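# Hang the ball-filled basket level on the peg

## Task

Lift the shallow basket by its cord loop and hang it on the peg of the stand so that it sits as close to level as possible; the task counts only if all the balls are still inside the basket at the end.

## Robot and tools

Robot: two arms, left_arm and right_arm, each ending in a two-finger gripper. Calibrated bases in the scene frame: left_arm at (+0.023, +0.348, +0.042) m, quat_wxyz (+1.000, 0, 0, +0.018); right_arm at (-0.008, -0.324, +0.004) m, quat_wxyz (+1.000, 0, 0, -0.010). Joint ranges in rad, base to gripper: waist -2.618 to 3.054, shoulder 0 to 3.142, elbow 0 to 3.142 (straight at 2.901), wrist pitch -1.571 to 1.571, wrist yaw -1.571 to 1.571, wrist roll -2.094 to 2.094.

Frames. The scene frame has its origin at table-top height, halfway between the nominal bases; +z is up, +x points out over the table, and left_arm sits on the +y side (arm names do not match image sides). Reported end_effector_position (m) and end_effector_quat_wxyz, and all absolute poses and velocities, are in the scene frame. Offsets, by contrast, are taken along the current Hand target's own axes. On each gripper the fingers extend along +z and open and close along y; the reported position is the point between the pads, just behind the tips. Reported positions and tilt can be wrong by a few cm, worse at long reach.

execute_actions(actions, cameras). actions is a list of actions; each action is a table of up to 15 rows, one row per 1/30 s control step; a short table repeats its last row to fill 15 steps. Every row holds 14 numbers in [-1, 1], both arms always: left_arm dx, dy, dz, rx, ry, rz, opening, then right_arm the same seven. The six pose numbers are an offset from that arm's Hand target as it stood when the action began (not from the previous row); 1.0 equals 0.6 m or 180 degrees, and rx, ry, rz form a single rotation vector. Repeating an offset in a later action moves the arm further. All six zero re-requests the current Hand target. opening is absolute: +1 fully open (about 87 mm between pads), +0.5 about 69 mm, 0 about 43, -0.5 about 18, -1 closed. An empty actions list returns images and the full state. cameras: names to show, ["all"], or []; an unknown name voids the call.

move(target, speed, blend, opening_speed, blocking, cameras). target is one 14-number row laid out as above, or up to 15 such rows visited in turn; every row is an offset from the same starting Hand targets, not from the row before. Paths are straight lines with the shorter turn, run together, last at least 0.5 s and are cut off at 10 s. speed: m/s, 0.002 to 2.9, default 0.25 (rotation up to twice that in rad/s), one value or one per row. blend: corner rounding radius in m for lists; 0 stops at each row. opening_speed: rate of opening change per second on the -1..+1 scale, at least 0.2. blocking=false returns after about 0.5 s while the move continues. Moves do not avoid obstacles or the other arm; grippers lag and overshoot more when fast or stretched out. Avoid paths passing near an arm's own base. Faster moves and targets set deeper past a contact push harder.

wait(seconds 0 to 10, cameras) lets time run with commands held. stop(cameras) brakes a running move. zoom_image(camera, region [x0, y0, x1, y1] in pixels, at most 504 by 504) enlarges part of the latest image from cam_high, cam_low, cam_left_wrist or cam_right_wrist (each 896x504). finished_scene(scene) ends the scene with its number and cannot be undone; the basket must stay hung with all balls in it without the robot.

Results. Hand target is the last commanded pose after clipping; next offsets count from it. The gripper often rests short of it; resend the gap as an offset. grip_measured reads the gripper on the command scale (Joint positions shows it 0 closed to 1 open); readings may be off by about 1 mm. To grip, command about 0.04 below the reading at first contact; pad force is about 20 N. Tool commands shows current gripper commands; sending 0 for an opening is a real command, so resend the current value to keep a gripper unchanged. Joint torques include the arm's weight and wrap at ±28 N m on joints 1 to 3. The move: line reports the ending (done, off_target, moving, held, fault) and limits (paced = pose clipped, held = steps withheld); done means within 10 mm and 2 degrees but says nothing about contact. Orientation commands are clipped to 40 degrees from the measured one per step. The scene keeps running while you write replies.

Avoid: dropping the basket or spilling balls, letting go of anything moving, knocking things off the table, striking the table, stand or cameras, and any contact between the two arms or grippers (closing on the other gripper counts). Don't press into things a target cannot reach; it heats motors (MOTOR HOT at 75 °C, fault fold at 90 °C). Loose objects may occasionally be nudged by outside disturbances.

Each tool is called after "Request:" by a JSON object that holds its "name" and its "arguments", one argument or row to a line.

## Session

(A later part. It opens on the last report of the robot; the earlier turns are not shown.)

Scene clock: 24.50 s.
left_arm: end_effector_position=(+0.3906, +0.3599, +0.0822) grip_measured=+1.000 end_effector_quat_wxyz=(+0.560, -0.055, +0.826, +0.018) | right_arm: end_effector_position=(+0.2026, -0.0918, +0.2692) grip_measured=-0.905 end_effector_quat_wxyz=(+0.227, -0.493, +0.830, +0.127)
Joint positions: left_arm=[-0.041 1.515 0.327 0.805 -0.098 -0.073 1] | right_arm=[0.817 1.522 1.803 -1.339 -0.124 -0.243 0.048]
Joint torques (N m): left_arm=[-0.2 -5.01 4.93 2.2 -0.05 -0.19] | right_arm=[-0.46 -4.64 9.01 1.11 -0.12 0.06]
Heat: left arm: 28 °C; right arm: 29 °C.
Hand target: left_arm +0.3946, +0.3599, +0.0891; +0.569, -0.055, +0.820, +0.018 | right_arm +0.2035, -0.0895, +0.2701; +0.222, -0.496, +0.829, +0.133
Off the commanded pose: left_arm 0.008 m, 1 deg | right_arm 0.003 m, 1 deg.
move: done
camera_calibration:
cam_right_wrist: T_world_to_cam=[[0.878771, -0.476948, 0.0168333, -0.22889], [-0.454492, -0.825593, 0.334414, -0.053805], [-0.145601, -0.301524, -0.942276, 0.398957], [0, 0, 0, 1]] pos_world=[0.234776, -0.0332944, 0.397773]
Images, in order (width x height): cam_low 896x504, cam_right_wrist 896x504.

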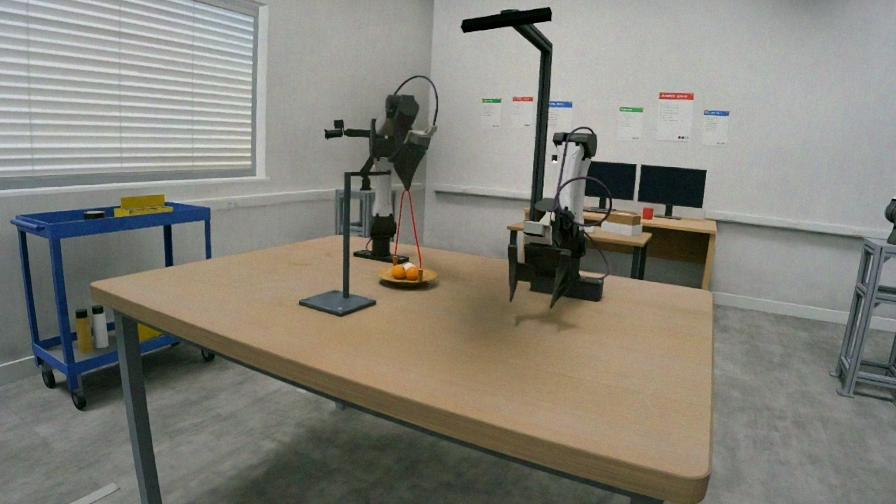

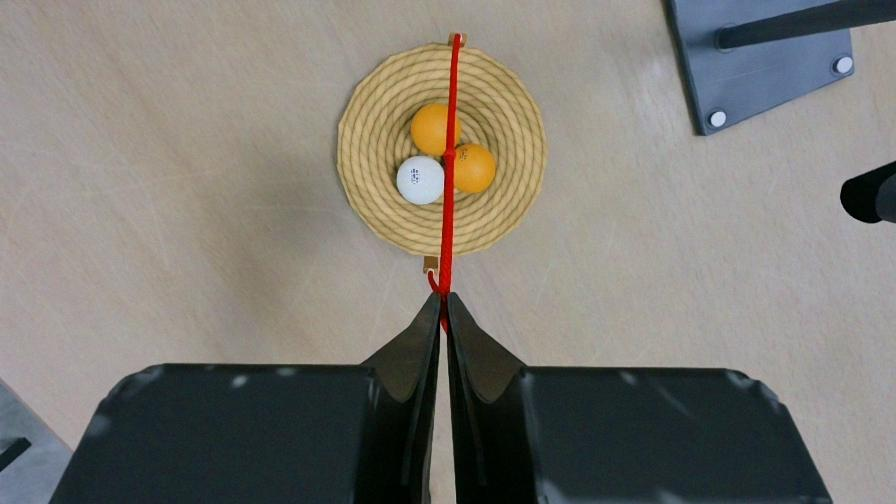

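Request:
{"name": "move", "arguments": {
  "target": [0,0,0,0,0,0,1,-0.01,0,-0.0173,0,0,0,-1],
  "speed": 0.03,
  "cameras": ["cam_low","cam_right_wrist"]
}}

Request:
{"name": "zoom_image", "arguments": {
  "camera": "cam_low",
  "region": [360, 240, 460, 310]
}}

Scene clock: 25.63 s.
left_arm: end_effector_position=(+0.3906, +0.3599, +0.0822) grip_measured=+1.000 end_effector_quat_wxyz=(+0.560, -0.055, +0.826, +0.018) | right_arm: end_effector_position=(+0.2007, -0.0939, +0.2786) grip_measured=-0.905 end_effector_quat_wxyz=(+0.219, -0.494, +0.832, +0.125)
Joint positions: left_arm=[-0.041 1.515 0.327 0.805 -0.098 -0.073 1] | right_arm=[0.817 1.551 1.882 -1.405 -0.124 -0.243 0.048]
Joint torques (N m): left_arm=[-0.14 -4.94 4.88 2.19 -0.01 -0.15] | right_arm=[-0.43 -4.89 9.24 1.19 -0.11 0.07]
Heat: left arm: 28 °C; right arm: 30 °C.
Hand target: left_arm +0.3946, +0.3599, +0.0891; +0.569, -0.055, +0.820, +0.018 | right_arm +0.2035, -0.0895, +0.2821; +0.222, -0.497, +0.828, +0.133
Off the commanded pose: left_arm 0.008 m, 1 deg | right_arm 0.006 m, 1 deg.
move: done
camera_calibration:
cam_right_wrist: T_world_to_cam=[[0.879098, -0.476483, 0.012257, -0.226989], [-0.450098, -0.821408, 0.350287, -0.0644149], [-0.156838, -0.313454, -0.936562, 0.40641], [0, 0, 0, 1]] pos_world=[0.234293, -0.0336765, 0.405974]
Images, in order (width x height): cam_low 896x504, cam_right_wrist 896x504.

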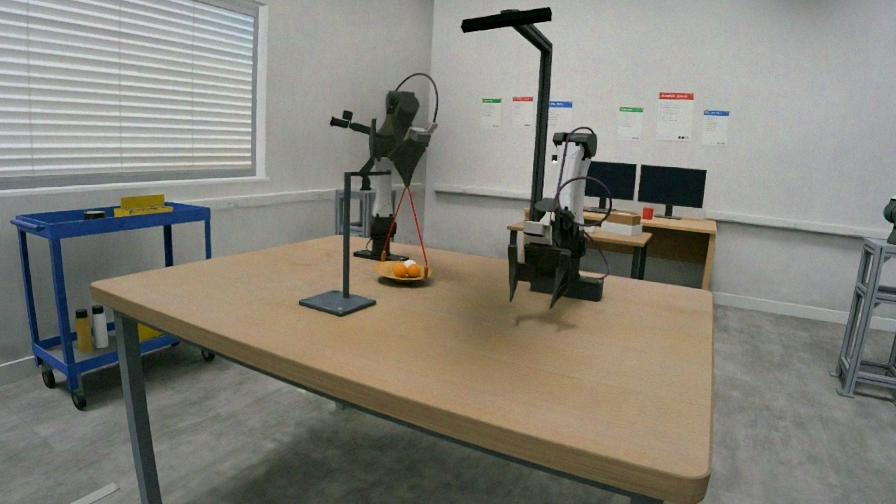

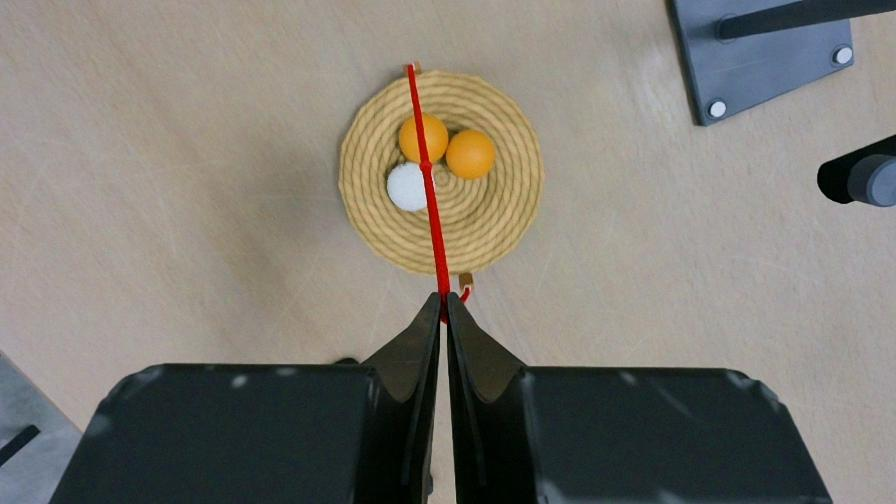

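Scaled by 5.040 from the camera's 896x504 image, which has a finer 1280x720 frame.

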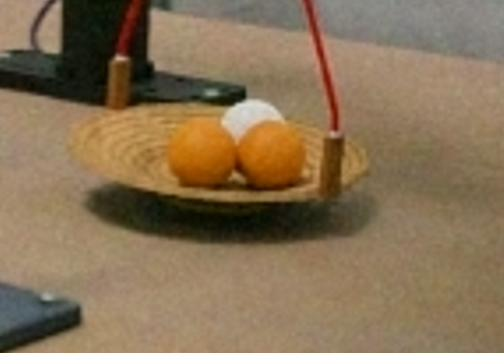

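Request:
{"name": "move", "arguments": {
  "target": [0,0,0,0,0,0,1,-0.02,0,-0.0347,0,0,0,-1],
  "speed": 0.03,
  "cameras": ["cam_low","cam_right_wrist"]
}}

Request:
{"name": "zoom_image", "arguments": {
  "camera": "cam_low",
  "region": [360, 240, 460, 310]
}}

Scene clock: 27.37 s.
left_arm: end_effector_position=(+0.3906, +0.3599, +0.0822) grip_measured=+1.000 end_effector_quat_wxyz=(+0.560, -0.055, +0.826, +0.018) | right_arm: end_effector_position=(+0.2011, -0.0935, +0.3030) grip_measured=-0.905 end_effector_quat_wxyz=(+0.219, -0.494, +0.832, +0.125)
Joint positions: left_arm=[-0.041 1.515 0.327 0.805 -0.098 -0.073 1] | right_arm=[0.817 1.623 2.075 -1.527 -0.124 -0.243 0.048]
Joint torques (N m): left_arm=[-0.14 -5.03 4.75 2.2 -0.03 -0.16] | right_arm=[-0.44 -5.27 8.58 1.22 -0.11 0.07]
Heat: left arm: 28 °C; right arm: 30 °C.
Hand target: left_arm +0.3946, +0.3599, +0.0891; +0.569, -0.055, +0.820, +0.018 | right_arm +0.2035, -0.0895, +0.3061; +0.222, -0.497, +0.829, +0.133
Off the commanded pose: left_arm 0.008 m, 1 deg | right_arm 0.006 m, 1 deg.
move: done
camera_calibration:
cam_right_wrist: T_world_to_cam=[[0.879092, -0.4765, 0.0120862, -0.227415], [-0.450002, -0.821312, 0.350634, -0.0724946], [-0.157151, -0.313679, -0.936434, 0.429508], [0, 0, 0, 1]] pos_world=[0.234793, -0.0331762, 0.430374]
Images, in order (width x height): cam_low 896x504, cam_right_wrist 896x504.

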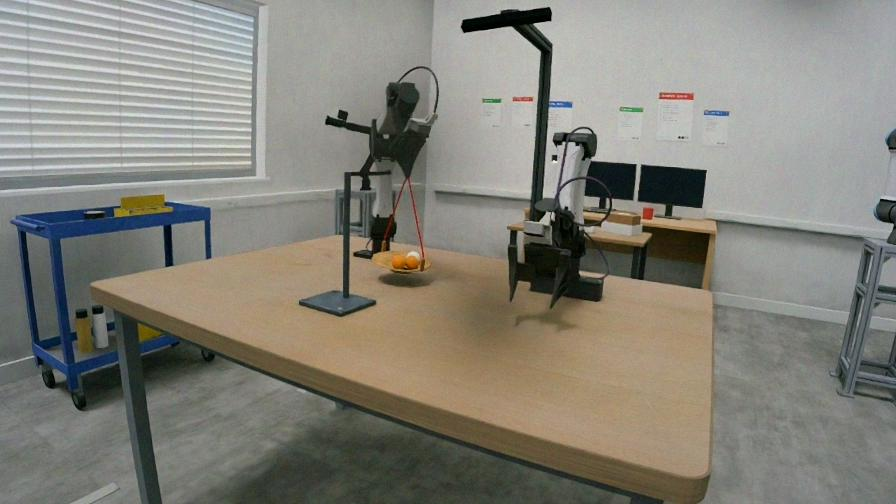

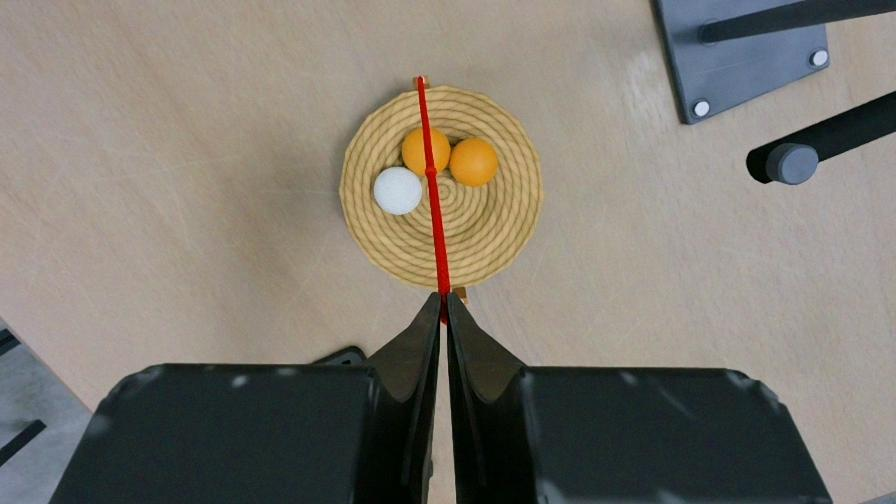

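Scaled by 5.040 from the camera's 896x504 image, which has a finer 1280x720 frame.

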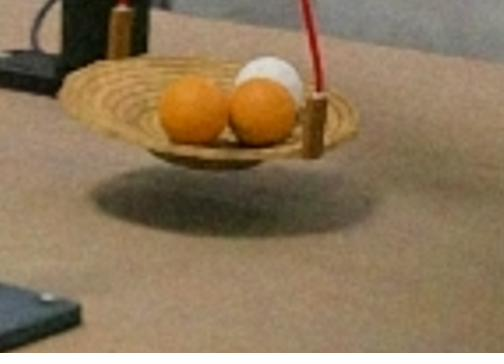

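Request:
{"name": "zoom_image", "arguments": {
  "camera": "cam_low",
  "region": [360, 170, 460, 290]
}}

Request:
{"name": "zoom_image", "arguments": {
  "camera": "cam_right_wrist",
  "region": [320, 60, 580, 320]
}}

Scaled by 4.200 from the camera's 896x504 image, which has a finer 1280x720 frame.

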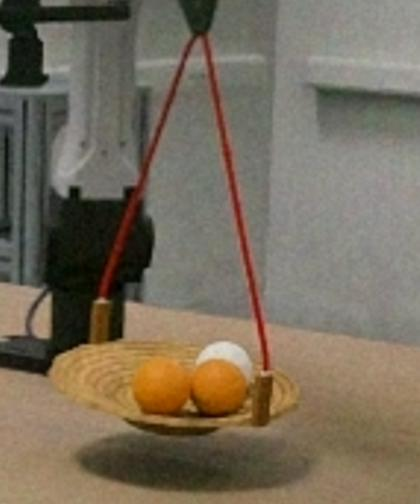

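Scaled by 1.938 from the camera's 896x504 image, which has a finer 1280x720 frame.

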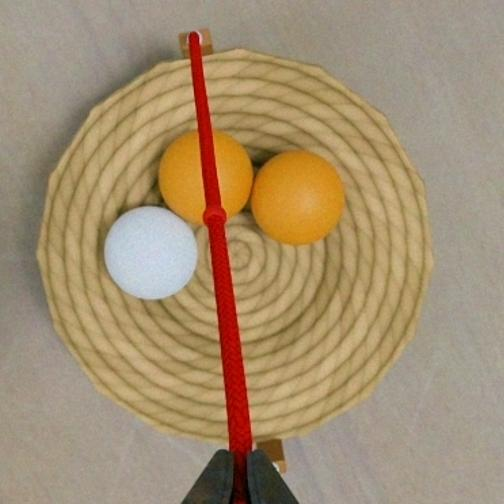

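Request:
{"name": "move", "arguments": {
  "target": [
    [0,0,0,0,0,0,1,0.0417,0,0.0722,0,0,0,-1],
    [0,0,0,0,0,0,1,0.105,0,0.1819,0,0,0,-1],
    [0,0,0,0,0,0,1,0.161,0.2145,0.351,0,0,0,-1],
    [0,0,0,0,0,0,1,0.216,0.2687,0.4585,0,0,0,-1]
  ],
  "speed": [0.04,0.12,0.15,0.1],
  "blend": [0.005,0.01,0.03,0],
  "cameras": ["cam_high","cam_right_wrist"]
}}

Scene clock: 32.97 s.
left_arm: end_effector_position=(+0.3906, +0.3599, +0.0822) grip_measured=+1.000 end_effector_quat_wxyz=(+0.560, -0.055, +0.826, +0.018) | right_arm: end_effector_position=(+0.0732, +0.0092, +0.0094) grip_measured=-0.905 end_effector_quat_wxyz=(+0.220, -0.500, +0.826, +0.140)
Joint positions: left_arm=[-0.041 1.515 0.327 0.805 -0.098 -0.073 1] | right_arm=[1.39 1.652 0.853 -0.258 0.13 0.246 0.048]
Joint torques (N m): left_arm=[-0.13 -4.94 4.85 2.2 -0.03 -0.14] | right_arm=[0.61 -5.93 6.46 1.34 0.4 0.28]
Heat: left arm: 29 °C; right arm: 30 °C.
Hand target: left_arm +0.3946, +0.3599, +0.0891; +0.569, -0.055, +0.820, +0.018 | right_arm +0.0736, +0.0087, +0.0029; +0.222, -0.496, +0.829, +0.133
Off the commanded pose: left_arm 0.008 m, 1 deg | right_arm 0.006 m, 1 deg.
move: done
camera_calibration:
cam_right_wrist: T_world_to_cam=[[0.889601, -0.456681, -0.00725462, -0.0633019], [-0.428502, -0.839996, 0.332856, 0.0560008], [-0.158103, -0.293001, -0.94295, 0.166523], [0, 0, 0, 1]] pos_world=[0.106638, 0.0669231, 0.137924]
Images, in order (width x height): cam_high 896x504, cam_right_wrist 896x504.

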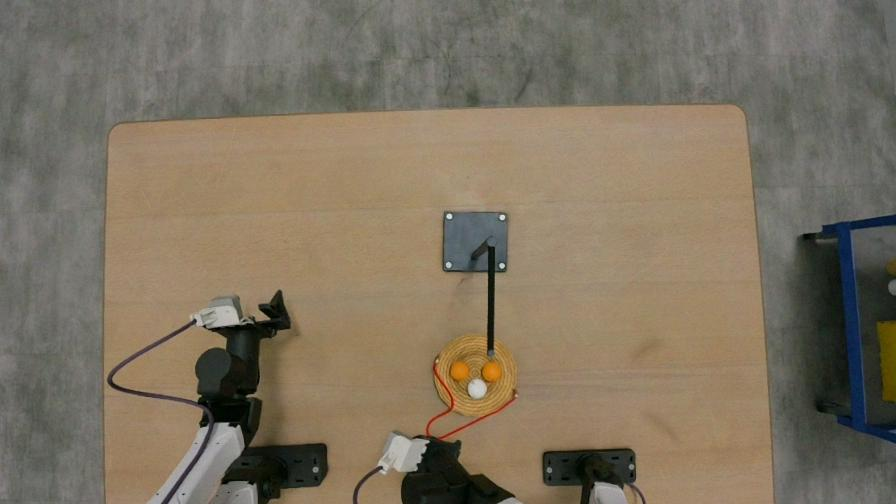

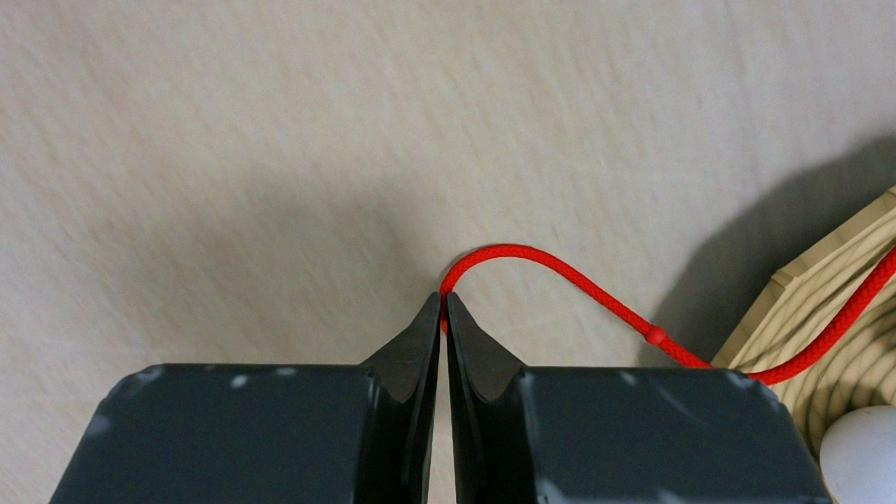

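Request:
{"name": "move", "arguments": {
  "target": [0,0,0,0,0,0,1,0,0,0,0,0,0,-0.2],
  "opening_speed": 0.8,
  "cameras": ["cam_high","cam_right_wrist"]
}}

Scene clock: 34.30 s.
left_arm: end_effector_position=(+0.3906, +0.3599, +0.0822) grip_measured=+1.000 end_effector_quat_wxyz=(+0.560, -0.055, +0.826, +0.018) | right_arm: end_effector_position=(+0.0734, +0.0098, +0.0096) grip_measured=-0.200 end_effector_quat_wxyz=(+0.221, -0.499, +0.826, +0.141)
Joint positions: left_arm=[-0.041 1.515 0.327 0.805 -0.098 -0.073 1] | right_arm=[1.39 1.652 0.853 -0.256 0.13 0.247 0.4]
Joint torques (N m): left_arm=[-0.14 -4.89 4.86 2.19 -0.03 -0.17] | right_arm=[0.62 -5.93 6.43 1.36 0.42 0.26]
Heat: left arm: 29 °C; right arm: 30 °C.
Hand target: left_arm +0.3946, +0.3599, +0.0891; +0.569, -0.055, +0.820, +0.018 | right_arm +0.0737, +0.0087, +0.0029; +0.222, -0.496, +0.829, +0.133
Off the commanded pose: left_arm 0.008 m, 1 deg | right_arm 0.007 m, 1 deg.
move: done
camera_calibration:
cam_right_wrist: T_world_to_cam=[[0.889201, -0.457447, -0.00800747, -0.0631878], [-0.429372, -0.840417, 0.330665, 0.0565422], [-0.157991, -0.290589, -0.943714, 0.166918], [0, 0, 0, 1]] pos_world=[0.106836, 0.0671186, 0.138321]
Images, in order (width x height): cam_high 896x504, cam_right_wrist 896x504.

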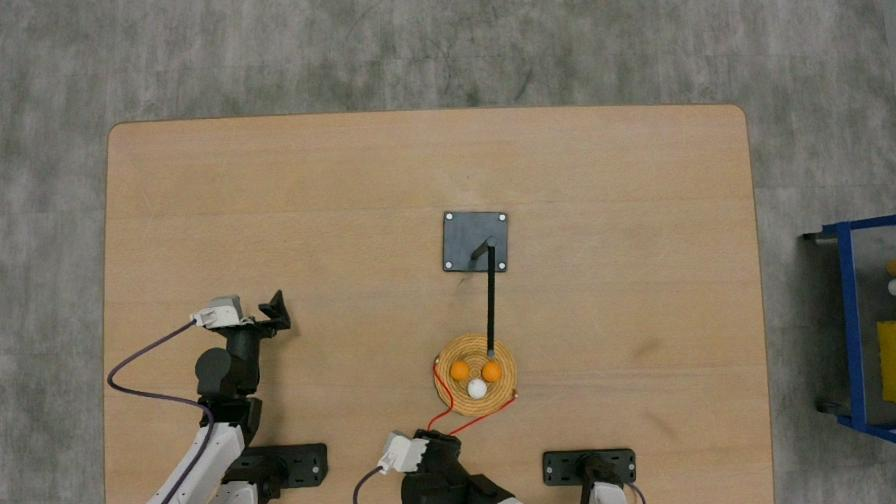

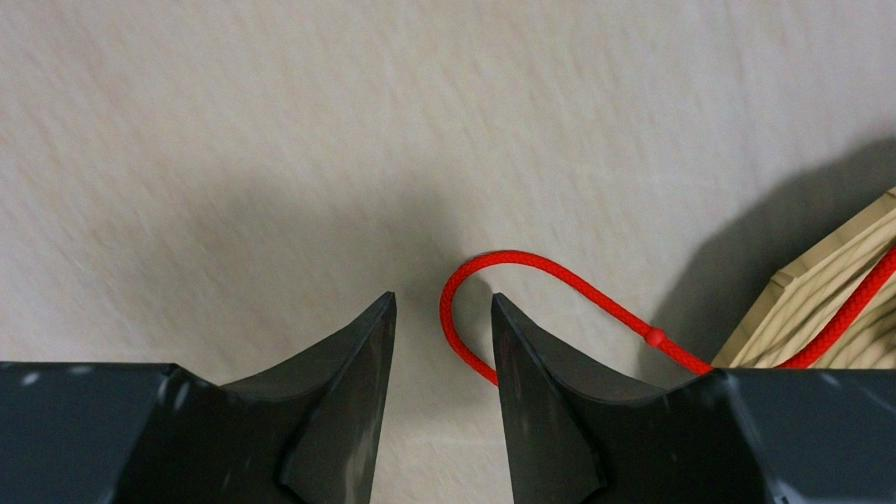

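Request:
{"name": "move", "arguments": {
  "target": [0,0,0,0,0,0,1,-0.0077,-0.0014,0.0063,0,0,0,-0.2],
  "speed": 0.04,
  "cameras": ["cam_right_wrist"]
}}

Scene clock: 35.17 s.
left_arm: end_effector_position=(+0.3906, +0.3599, +0.0822) grip_measured=+1.000 end_effector_quat_wxyz=(+0.560, -0.055, +0.826, +0.018) | right_arm: end_effector_position=(+0.0734, +0.0098, +0.0063) grip_measured=-0.200 end_effector_quat_wxyz=(+0.219, -0.500, +0.826, +0.139)
Joint positions: left_arm=[-0.041 1.515 0.327 0.805 -0.098 -0.073 1] | right_arm=[1.39 1.664 0.853 -0.25 0.13 0.247 0.4]
Joint velocities: left_arm=[0.002 0.037 -0.007 -0.022 0.154 -0.007 0] | right_arm=[within noise]
Joint torques (N m): left_arm=[-0.14 -4.97 4.78 2.18 -0.06 -0.13] | right_arm=[-0.14 -5.07 8.34 1.33 0.37 0.18]
Heat: left arm: 29 °C; right arm: 30 °C.
Hand target: left_arm +0.3946, +0.3599, +0.0891; +0.569, -0.055, +0.820, +0.018 | right_arm +0.0772, +0.0135, +0.0019; +0.222, -0.496, +0.829, +0.133
Off the commanded pose: left_arm 0.008 m, 1 deg | right_arm 0.007 m, 1 deg.
move: done
camera_calibration:
cam_right_wrist: T_world_to_cam=[[0.889181, -0.457513, -0.00631238, -0.0631596], [-0.429007, -0.838416, 0.336172, 0.0575694], [-0.159095, -0.296209, -0.941779, 0.163923], [0, 0, 0, 1]] pos_world=[0.106937, 0.0679264, 0.134628]
Images, in order (width x height): cam_right_wrist 896x504.

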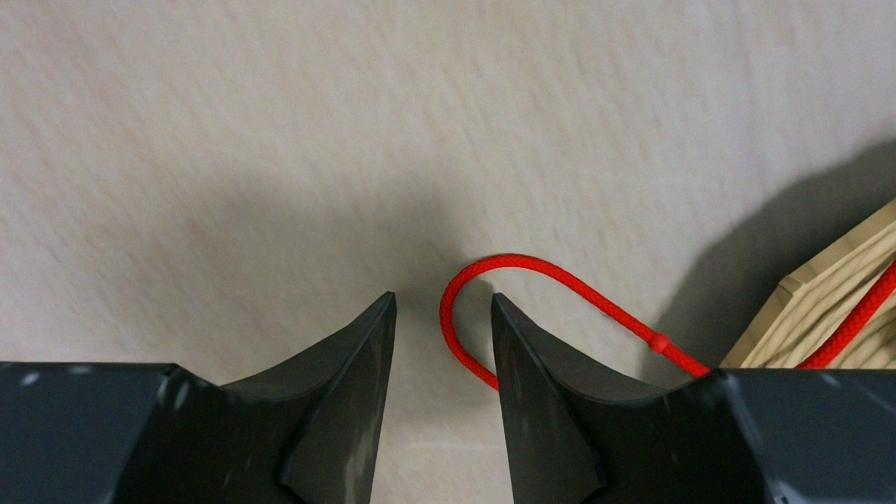

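Request:
{"name": "move", "arguments": {
  "target": [
    [0,0,0,0,0,0,1,-0.033,0,-0.058,0,0,0,-0.2],
    [0,0,0,0,0,0,1,0,0,0,0,0,0,-0.2]
  ],
  "speed": 0.06,
  "cameras": ["cam_right_wrist"]
}}

Scene clock: 37.87 s.
left_arm: end_effector_position=(+0.3906, +0.3599, +0.0822) grip_measured=+1.000 end_effector_quat_wxyz=(+0.560, -0.055, +0.826, +0.018) | right_arm: end_effector_position=(+0.0744, +0.0148, +0.0082) grip_measured=-0.200 end_effector_quat_wxyz=(+0.221, -0.499, +0.826, +0.140)
Joint positions: left_arm=[-0.041 1.515 0.327 0.805 -0.098 -0.073 1] | right_arm=[1.39 1.675 0.872 -0.253 0.13 0.247 0.4]
Joint torques (N m): left_arm=[-0.16 -4.85 4.85 2.21 -0.06 -0.16] | right_arm=[-0.14 -6.26 6.48 1.35 0.37 0.19]
Heat: left arm: 29 °C; right arm: 30 °C.
Hand target: left_arm +0.3946, +0.3599, +0.0891; +0.569, -0.055, +0.820, +0.018 | right_arm +0.0772, +0.0135, +0.0019; +0.222, -0.496, +0.829, +0.133
Off the commanded pose: left_arm 0.008 m, 1 deg | right_arm 0.007 m, 1 deg.
move: done
camera_calibration:
cam_right_wrist: T_world_to_cam=[[0.889209, -0.457436, -0.00766973, -0.0617578], [-0.42928, -0.840039, 0.331743, 0.0616539], [-0.158194, -0.291697, -0.943339, 0.167224], [0, 0, 0, 1]] pos_world=[0.107836, 0.0723201, 0.136822]
Images, in order (width x height): cam_right_wrist 896x504.

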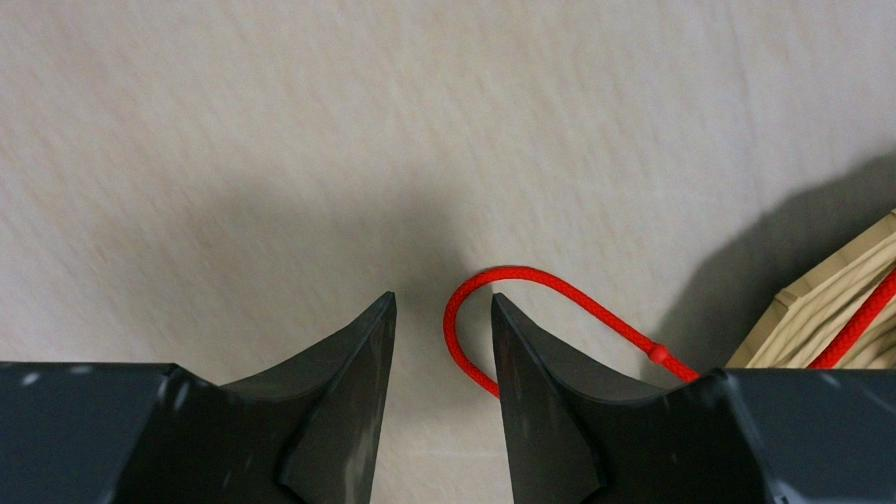

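Request:
{"name": "move", "arguments": {
  "target": [
    [0,0,0,0,0,0,1,0,0,0,0,0,0,-0.2],
    [0,0,0,0,0,0,1,0,0,0,0,0,0,-1]
  ],
  "opening_speed": 0.6,
  "cameras": ["cam_right_wrist"]
}}

Scene clock: 40.00 s.
left_arm: end_effector_position=(+0.3906, +0.3599, +0.0822) grip_measured=+1.000 end_effector_quat_wxyz=(+0.560, -0.055, +0.826, +0.018) | right_arm: end_effector_position=(+0.0744, +0.0150, +0.0082) grip_measured=-0.911 end_effector_quat_wxyz=(+0.221, -0.499, +0.826, +0.141)
Joint positions: left_arm=[-0.041 1.515 0.327 0.805 -0.098 -0.073 1] | right_arm=[1.39 1.675 0.872 -0.252 0.13 0.247 0.044]
Joint torques (N m): left_arm=[-0.09 -4.96 4.93 2.18 -0.05 -0.16] | right_arm=[-0.16 -6.24 6.48 1.36 0.37 0.18]
Heat: left arm: 29 °C; right arm: 30 °C.
Hand target: left_arm +0.3946, +0.3599, +0.0891; +0.569, -0.055, +0.820, +0.018 | right_arm +0.0772, +0.0136, +0.0019; +0.222, -0.496, +0.829, +0.133
Off the commanded pose: left_arm 0.008 m, 1 deg | right_arm 0.007 m, 1 deg.
move: done
camera_calibration:
cam_right_wrist: T_world_to_cam=[[0.88919, -0.457471, -0.0078043, -0.0616883], [-0.429396, -0.840267, 0.331013, 0.0618329], [-0.157987, -0.290982, -0.943594, 0.167307], [0, 0, 0, 1]] pos_world=[0.107836, 0.0724191, 0.136921]
Images, in order (width x height): cam_right_wrist 896x504.

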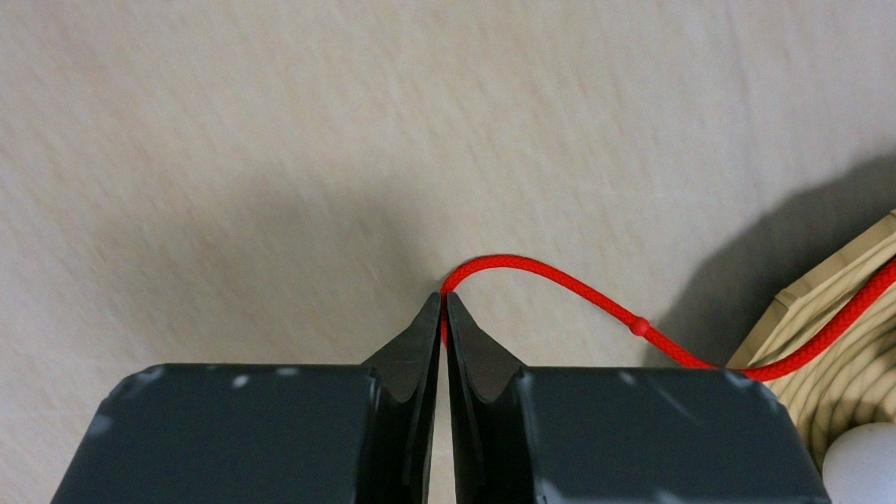

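Request:
{"name": "move", "arguments": {
  "target": [
    [0,0,0,0,0,0,1,-0.05,-0.0527,-0.121,0,0,0,-1],
    [0,0,0,0,0,0,1,-0.156,-0.261,-0.3775,0,0,0,-1],
    [0,0,0,0,0,0,1,-0.1785,-0.261,-0.4165,0,0,0,-1],
    [0,0,0,0,0,0,1,-0.212,-0.261,-0.4742,0,0,0,-1]
  ],
  "speed": [0.12,0.15,0.05,0.025],
  "blend": [0.03,0.005,0.005,0],
  "cameras": ["cam_low","cam_right_wrist"]
}}

Request:
{"name": "zoom_image", "arguments": {
  "camera": "cam_low",
  "region": [360, 170, 460, 290]
}}

Request:
{"name": "zoom_image", "arguments": {
  "camera": "cam_right_wrist",
  "region": [320, 60, 580, 320]
}}

Scene clock: 45.13 s.
left_arm: end_effector_position=(+0.3906, +0.3599, +0.0822) grip_measured=+1.000 end_effector_quat_wxyz=(+0.560, -0.055, +0.826, +0.018) | right_arm: end_effector_position=(+0.1979, -0.0924, +0.3094) grip_measured=-0.911 end_effector_quat_wxyz=(+0.220, -0.494, +0.832, +0.125)
Joint positions: left_arm=[-0.041 1.515 0.327 0.805 -0.098 -0.073 1] | right_arm=[0.83 1.635 2.121 -1.557 -0.117 -0.232 0.044]
Joint torques (N m): left_arm=[-0.12 -4.89 4.83 2.19 -0.05 -0.16] | right_arm=[-0.39 -5.24 8.42 1.2 -0.12 0.07]
Heat: left arm: 29 °C; right arm: 31 °C.
Hand target: left_arm +0.3946, +0.3599, +0.0891; +0.569, -0.055, +0.820, +0.018 | right_arm +0.1998, -0.0885, +0.3121; +0.222, -0.496, +0.829, +0.133
Off the commanded pose: left_arm 0.008 m, 1 deg | right_arm 0.005 m, 1 deg.
move: done
camera_calibration:
cam_right_wrist: T_world_to_cam=[[0.878579, -0.47741, 0.0133613, -0.224541], [-0.451598, -0.821322, 0.348552, -0.0742908], [-0.155428, -0.312264, -0.937194, 0.435322], [0, 0, 0, 1]] pos_world=[0.231389, -0.0322796, 0.436876]
Images, in order (width x height): cam_low 896x504, cam_right_wrist 896x504.

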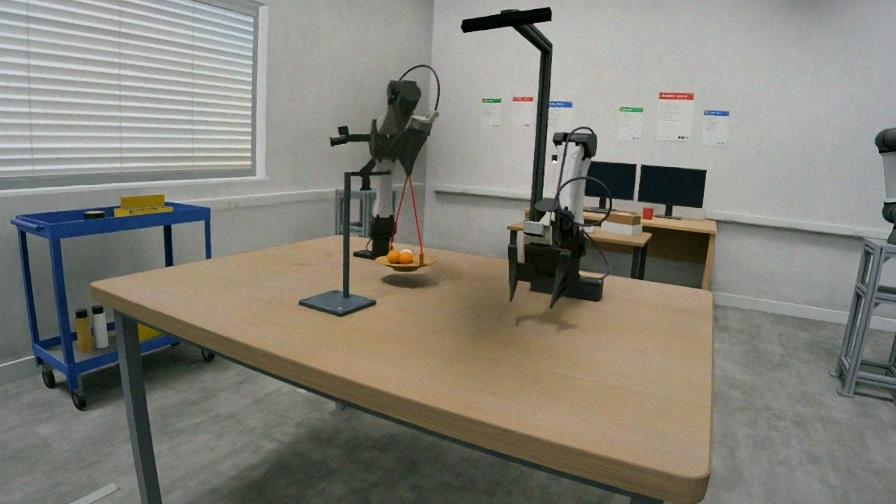

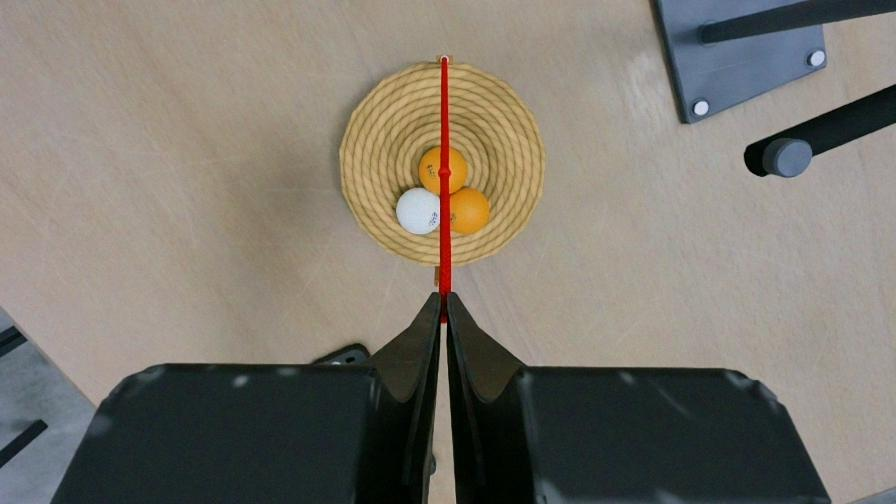

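Scaled by 4.200 from the camera's 896x504 image, which has a finer 1280x720 frame.

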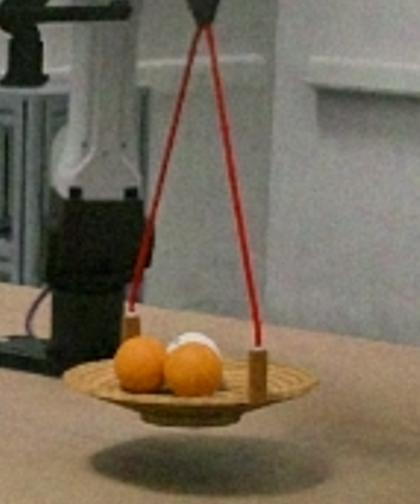

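Scaled by 1.938 from the camera's 896x504 image, which has a finer 1280x720 frame.

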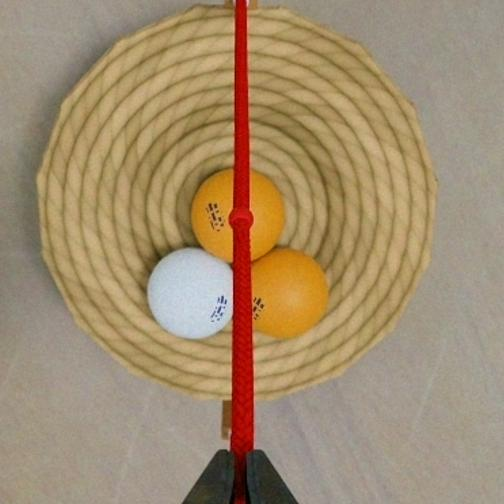

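Request:
{"name": "move", "arguments": {
  "target": [0,0,0,0,0,0,1,-0.058,-0.025,-0.0742,-0.0778,0,-0.1347,-1],
  "speed": 0.05,
  "cameras": ["all"]
}}

Request:
{"name": "zoom_image", "arguments": {
  "camera": "cam_low",
  "region": [330, 130, 470, 290]
}}

Scene clock: 51.30 s.
left_arm: end_effector_position=(+0.3906, +0.3599, +0.0822) grip_measured=+1.000 end_effector_quat_wxyz=(+0.560, -0.055, +0.826, +0.018) | right_arm: end_effector_position=(+0.2161, -0.0904, +0.3598) grip_measured=-0.912 end_effector_quat_wxyz=(-0.310, +0.643, -0.679, -0.174)
Joint positions: left_arm=[-0.041 1.515 0.327 0.805 -0.098 -0.073 1] | right_arm=[0.706 1.655 2.313 -1.591 -0.375 -0.705 0.044]
Joint torques (N m): left_arm=[-0.17 -4.94 4.92 2.21 -0.04 -0.14] | right_arm=[-0.66 -6.11 7.51 1.39 -0.29 0.04]
Heat: left arm: 30 °C; right arm: 31 °C.
Hand target: left_arm +0.3946, +0.3599, +0.0891; +0.569, -0.055, +0.820, +0.018 | right_arm +0.2166, -0.0886, +0.3681; -0.184, +0.682, -0.684, -0.182
Off the commanded pose: left_arm 0.008 m, 1 deg | right_arm 0.008 m, 15 deg.
joint read past its limit (right arm) — joint 4 (wrist pitch), lower limit.
joint sent to its limit (right arm) — joint 4 (wrist pitch), lower limit. The joint targets are off in orientation, not in position.
move: off_target (right_arm)
camera_calibration:
cam_right_wrist: T_world_to_cam=[[0.979985, -0.109713, 0.166108, -0.283879], [-0.135741, -0.978631, 0.154455, -0.0947017], [0.145612, -0.173911, -0.973936, 0.446687], [0, 0, 0, 1]] pos_world=[0.200299, -0.0461394, 0.496826]

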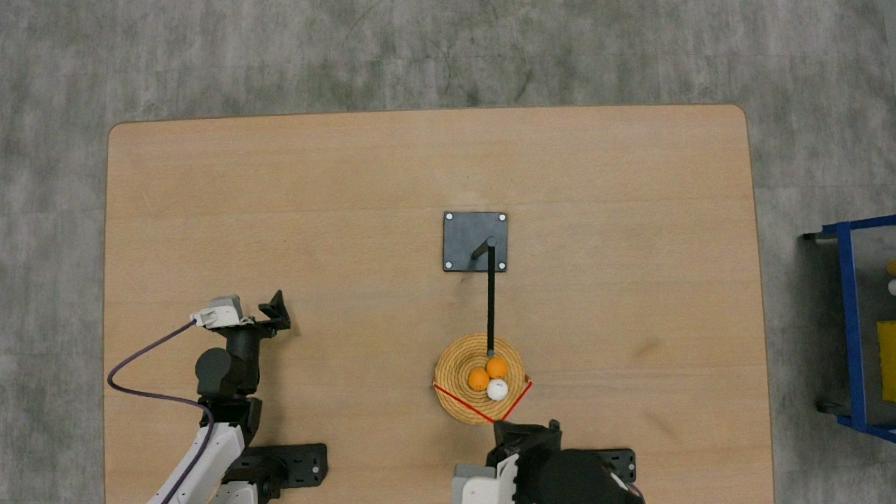

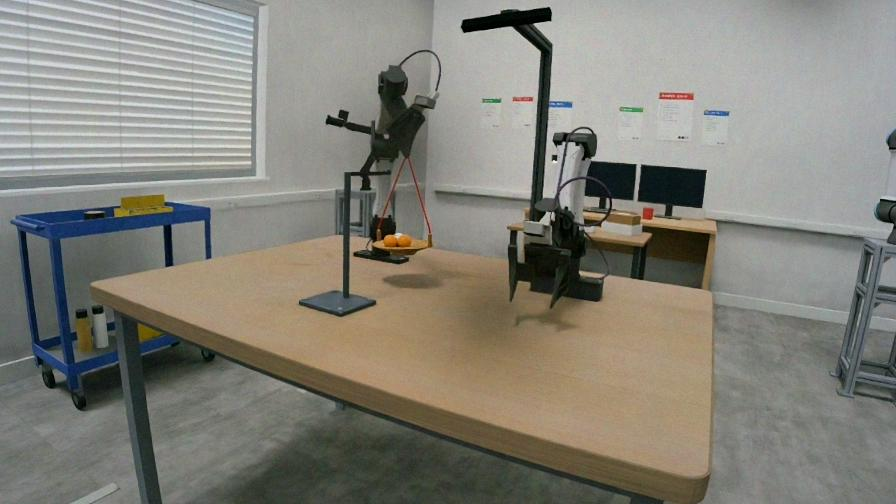

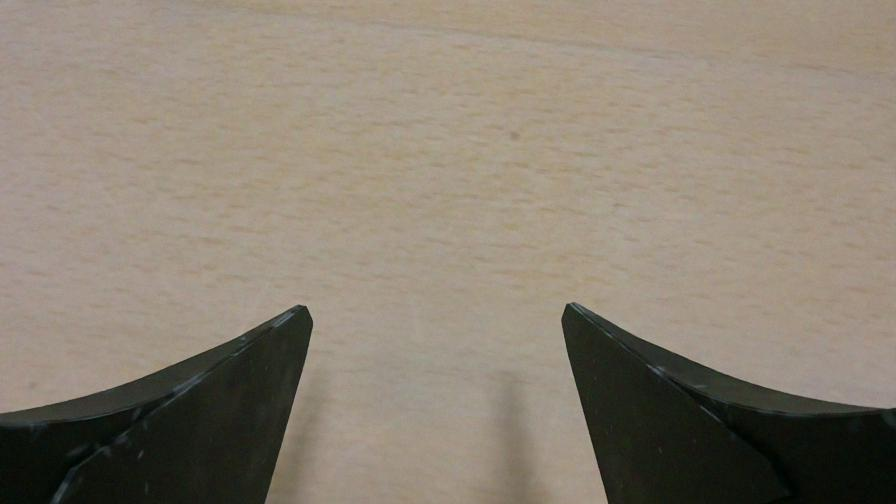

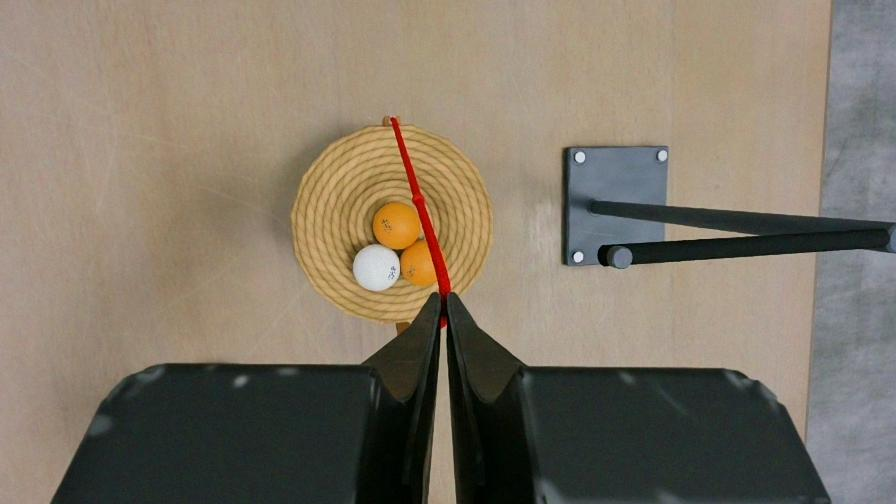

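Scaled by 3.150 from the camera's 896x504 image, which has a finer 1280x720 frame.

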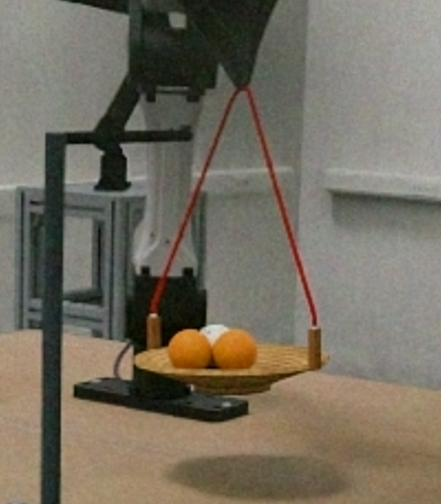

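Request:
{"name": "move", "arguments": {
  "target": [0,0,0,0,0,0,1,0,0,0,0,-0.111,0,-1],
  "speed": 0.06,
  "cameras": ["cam_high","cam_low","cam_right_wrist"]
}}

Request:
{"name": "zoom_image", "arguments": {
  "camera": "cam_low",
  "region": [330, 130, 470, 290]
}}

Request:
{"name": "zoom_image", "arguments": {
  "camera": "cam_high",
  "region": [410, 320, 570, 450]
}}

Scene clock: 54.30 s.
left_arm: end_effector_position=(+0.3906, +0.3599, +0.0822) grip_measured=+1.000 end_effector_quat_wxyz=(+0.560, -0.055, +0.826, +0.018) | right_arm: end_effector_position=(+0.2169, -0.0909, +0.3660) grip_measured=-0.912 end_effector_quat_wxyz=(-0.318, +0.630, -0.649, -0.285)
Joint positions: left_arm=[-0.041 1.515 0.327 0.805 -0.098 -0.073 1] | right_arm=[0.545 1.655 2.273 -1.592 -0.694 -0.794 0.044]
Joint torques (N m): left_arm=[-0.09 -4.89 4.79 2.18 -0.02 -0.16] | right_arm=[-0.62 -6.05 5.04 1.28 -0.53 0.04]
Heat: left arm: 30 °C; right arm: 31 °C.
Hand target: left_arm +0.3946, +0.3599, +0.0891; +0.569, -0.055, +0.820, +0.018 | right_arm +0.2166, -0.0887, +0.3681; -0.299, +0.640, -0.642, -0.298
Off the commanded pose: left_arm 0.008 m, 1 deg | right_arm 0.003 m, 3 deg.
joint read past its limit (right arm) — joint 4 (wrist pitch), lower limit.
joint sent to its limit (right arm) — joint 4 (wrist pitch), lower limit. The joint targets are off in orientation, not in position.
move: off_target (right_arm)
camera_calibration:
cam_right_wrist: T_world_to_cam=[[0.998503, -0.0417652, 0.0353062, -0.235761], [-0.0413143, -0.999056, -0.013405, -0.0569328], [0.0358327, 0.0119262, -0.999287, 0.502514], [0, 0, 0, 1]] pos_world=[0.21505, -0.0727188, 0.509716]
Images, in order (width x height): cam_high 896x504, cam_low 896x504, cam_right_wrist 896x504.

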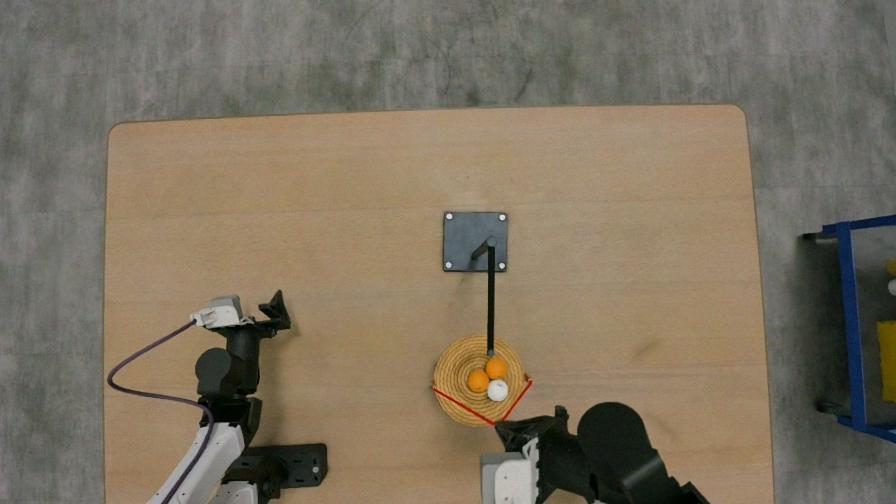

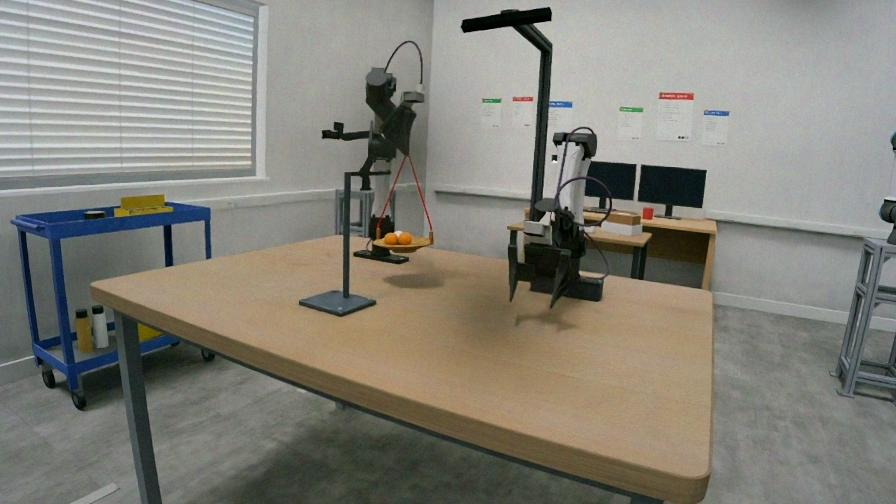

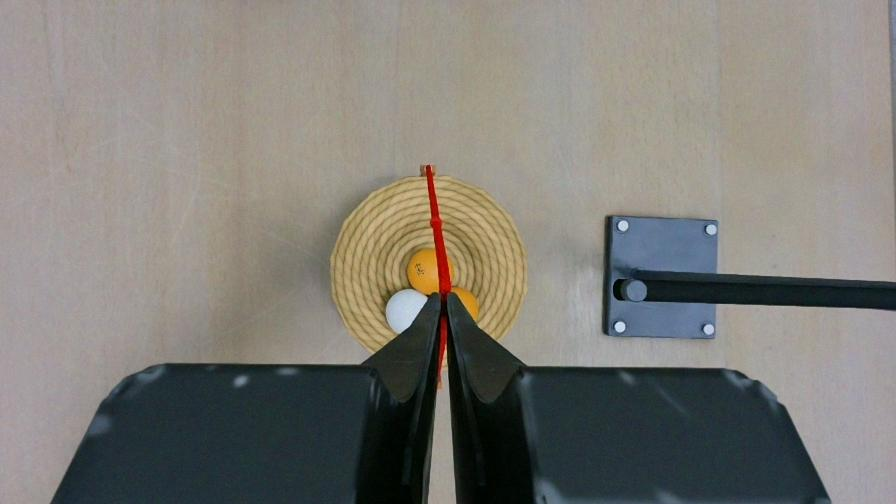

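Scaled by 3.150 from the camera's 896x504 image, which has a finer 1280x720 frame.

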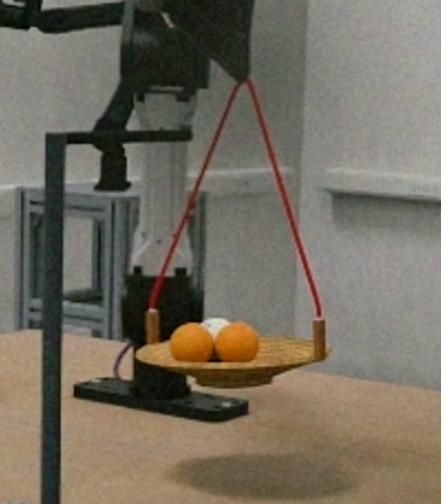

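Scaled by 3.150 from the camera's 896x504 image, which has a finer 1280x720 frame.

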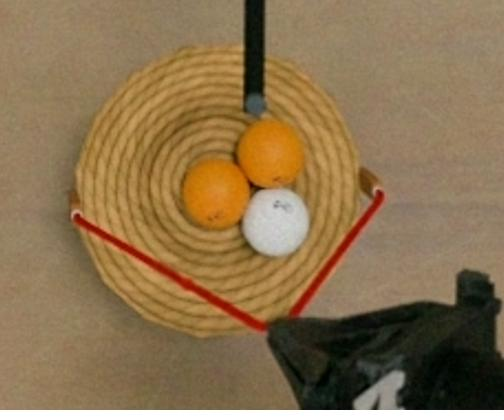

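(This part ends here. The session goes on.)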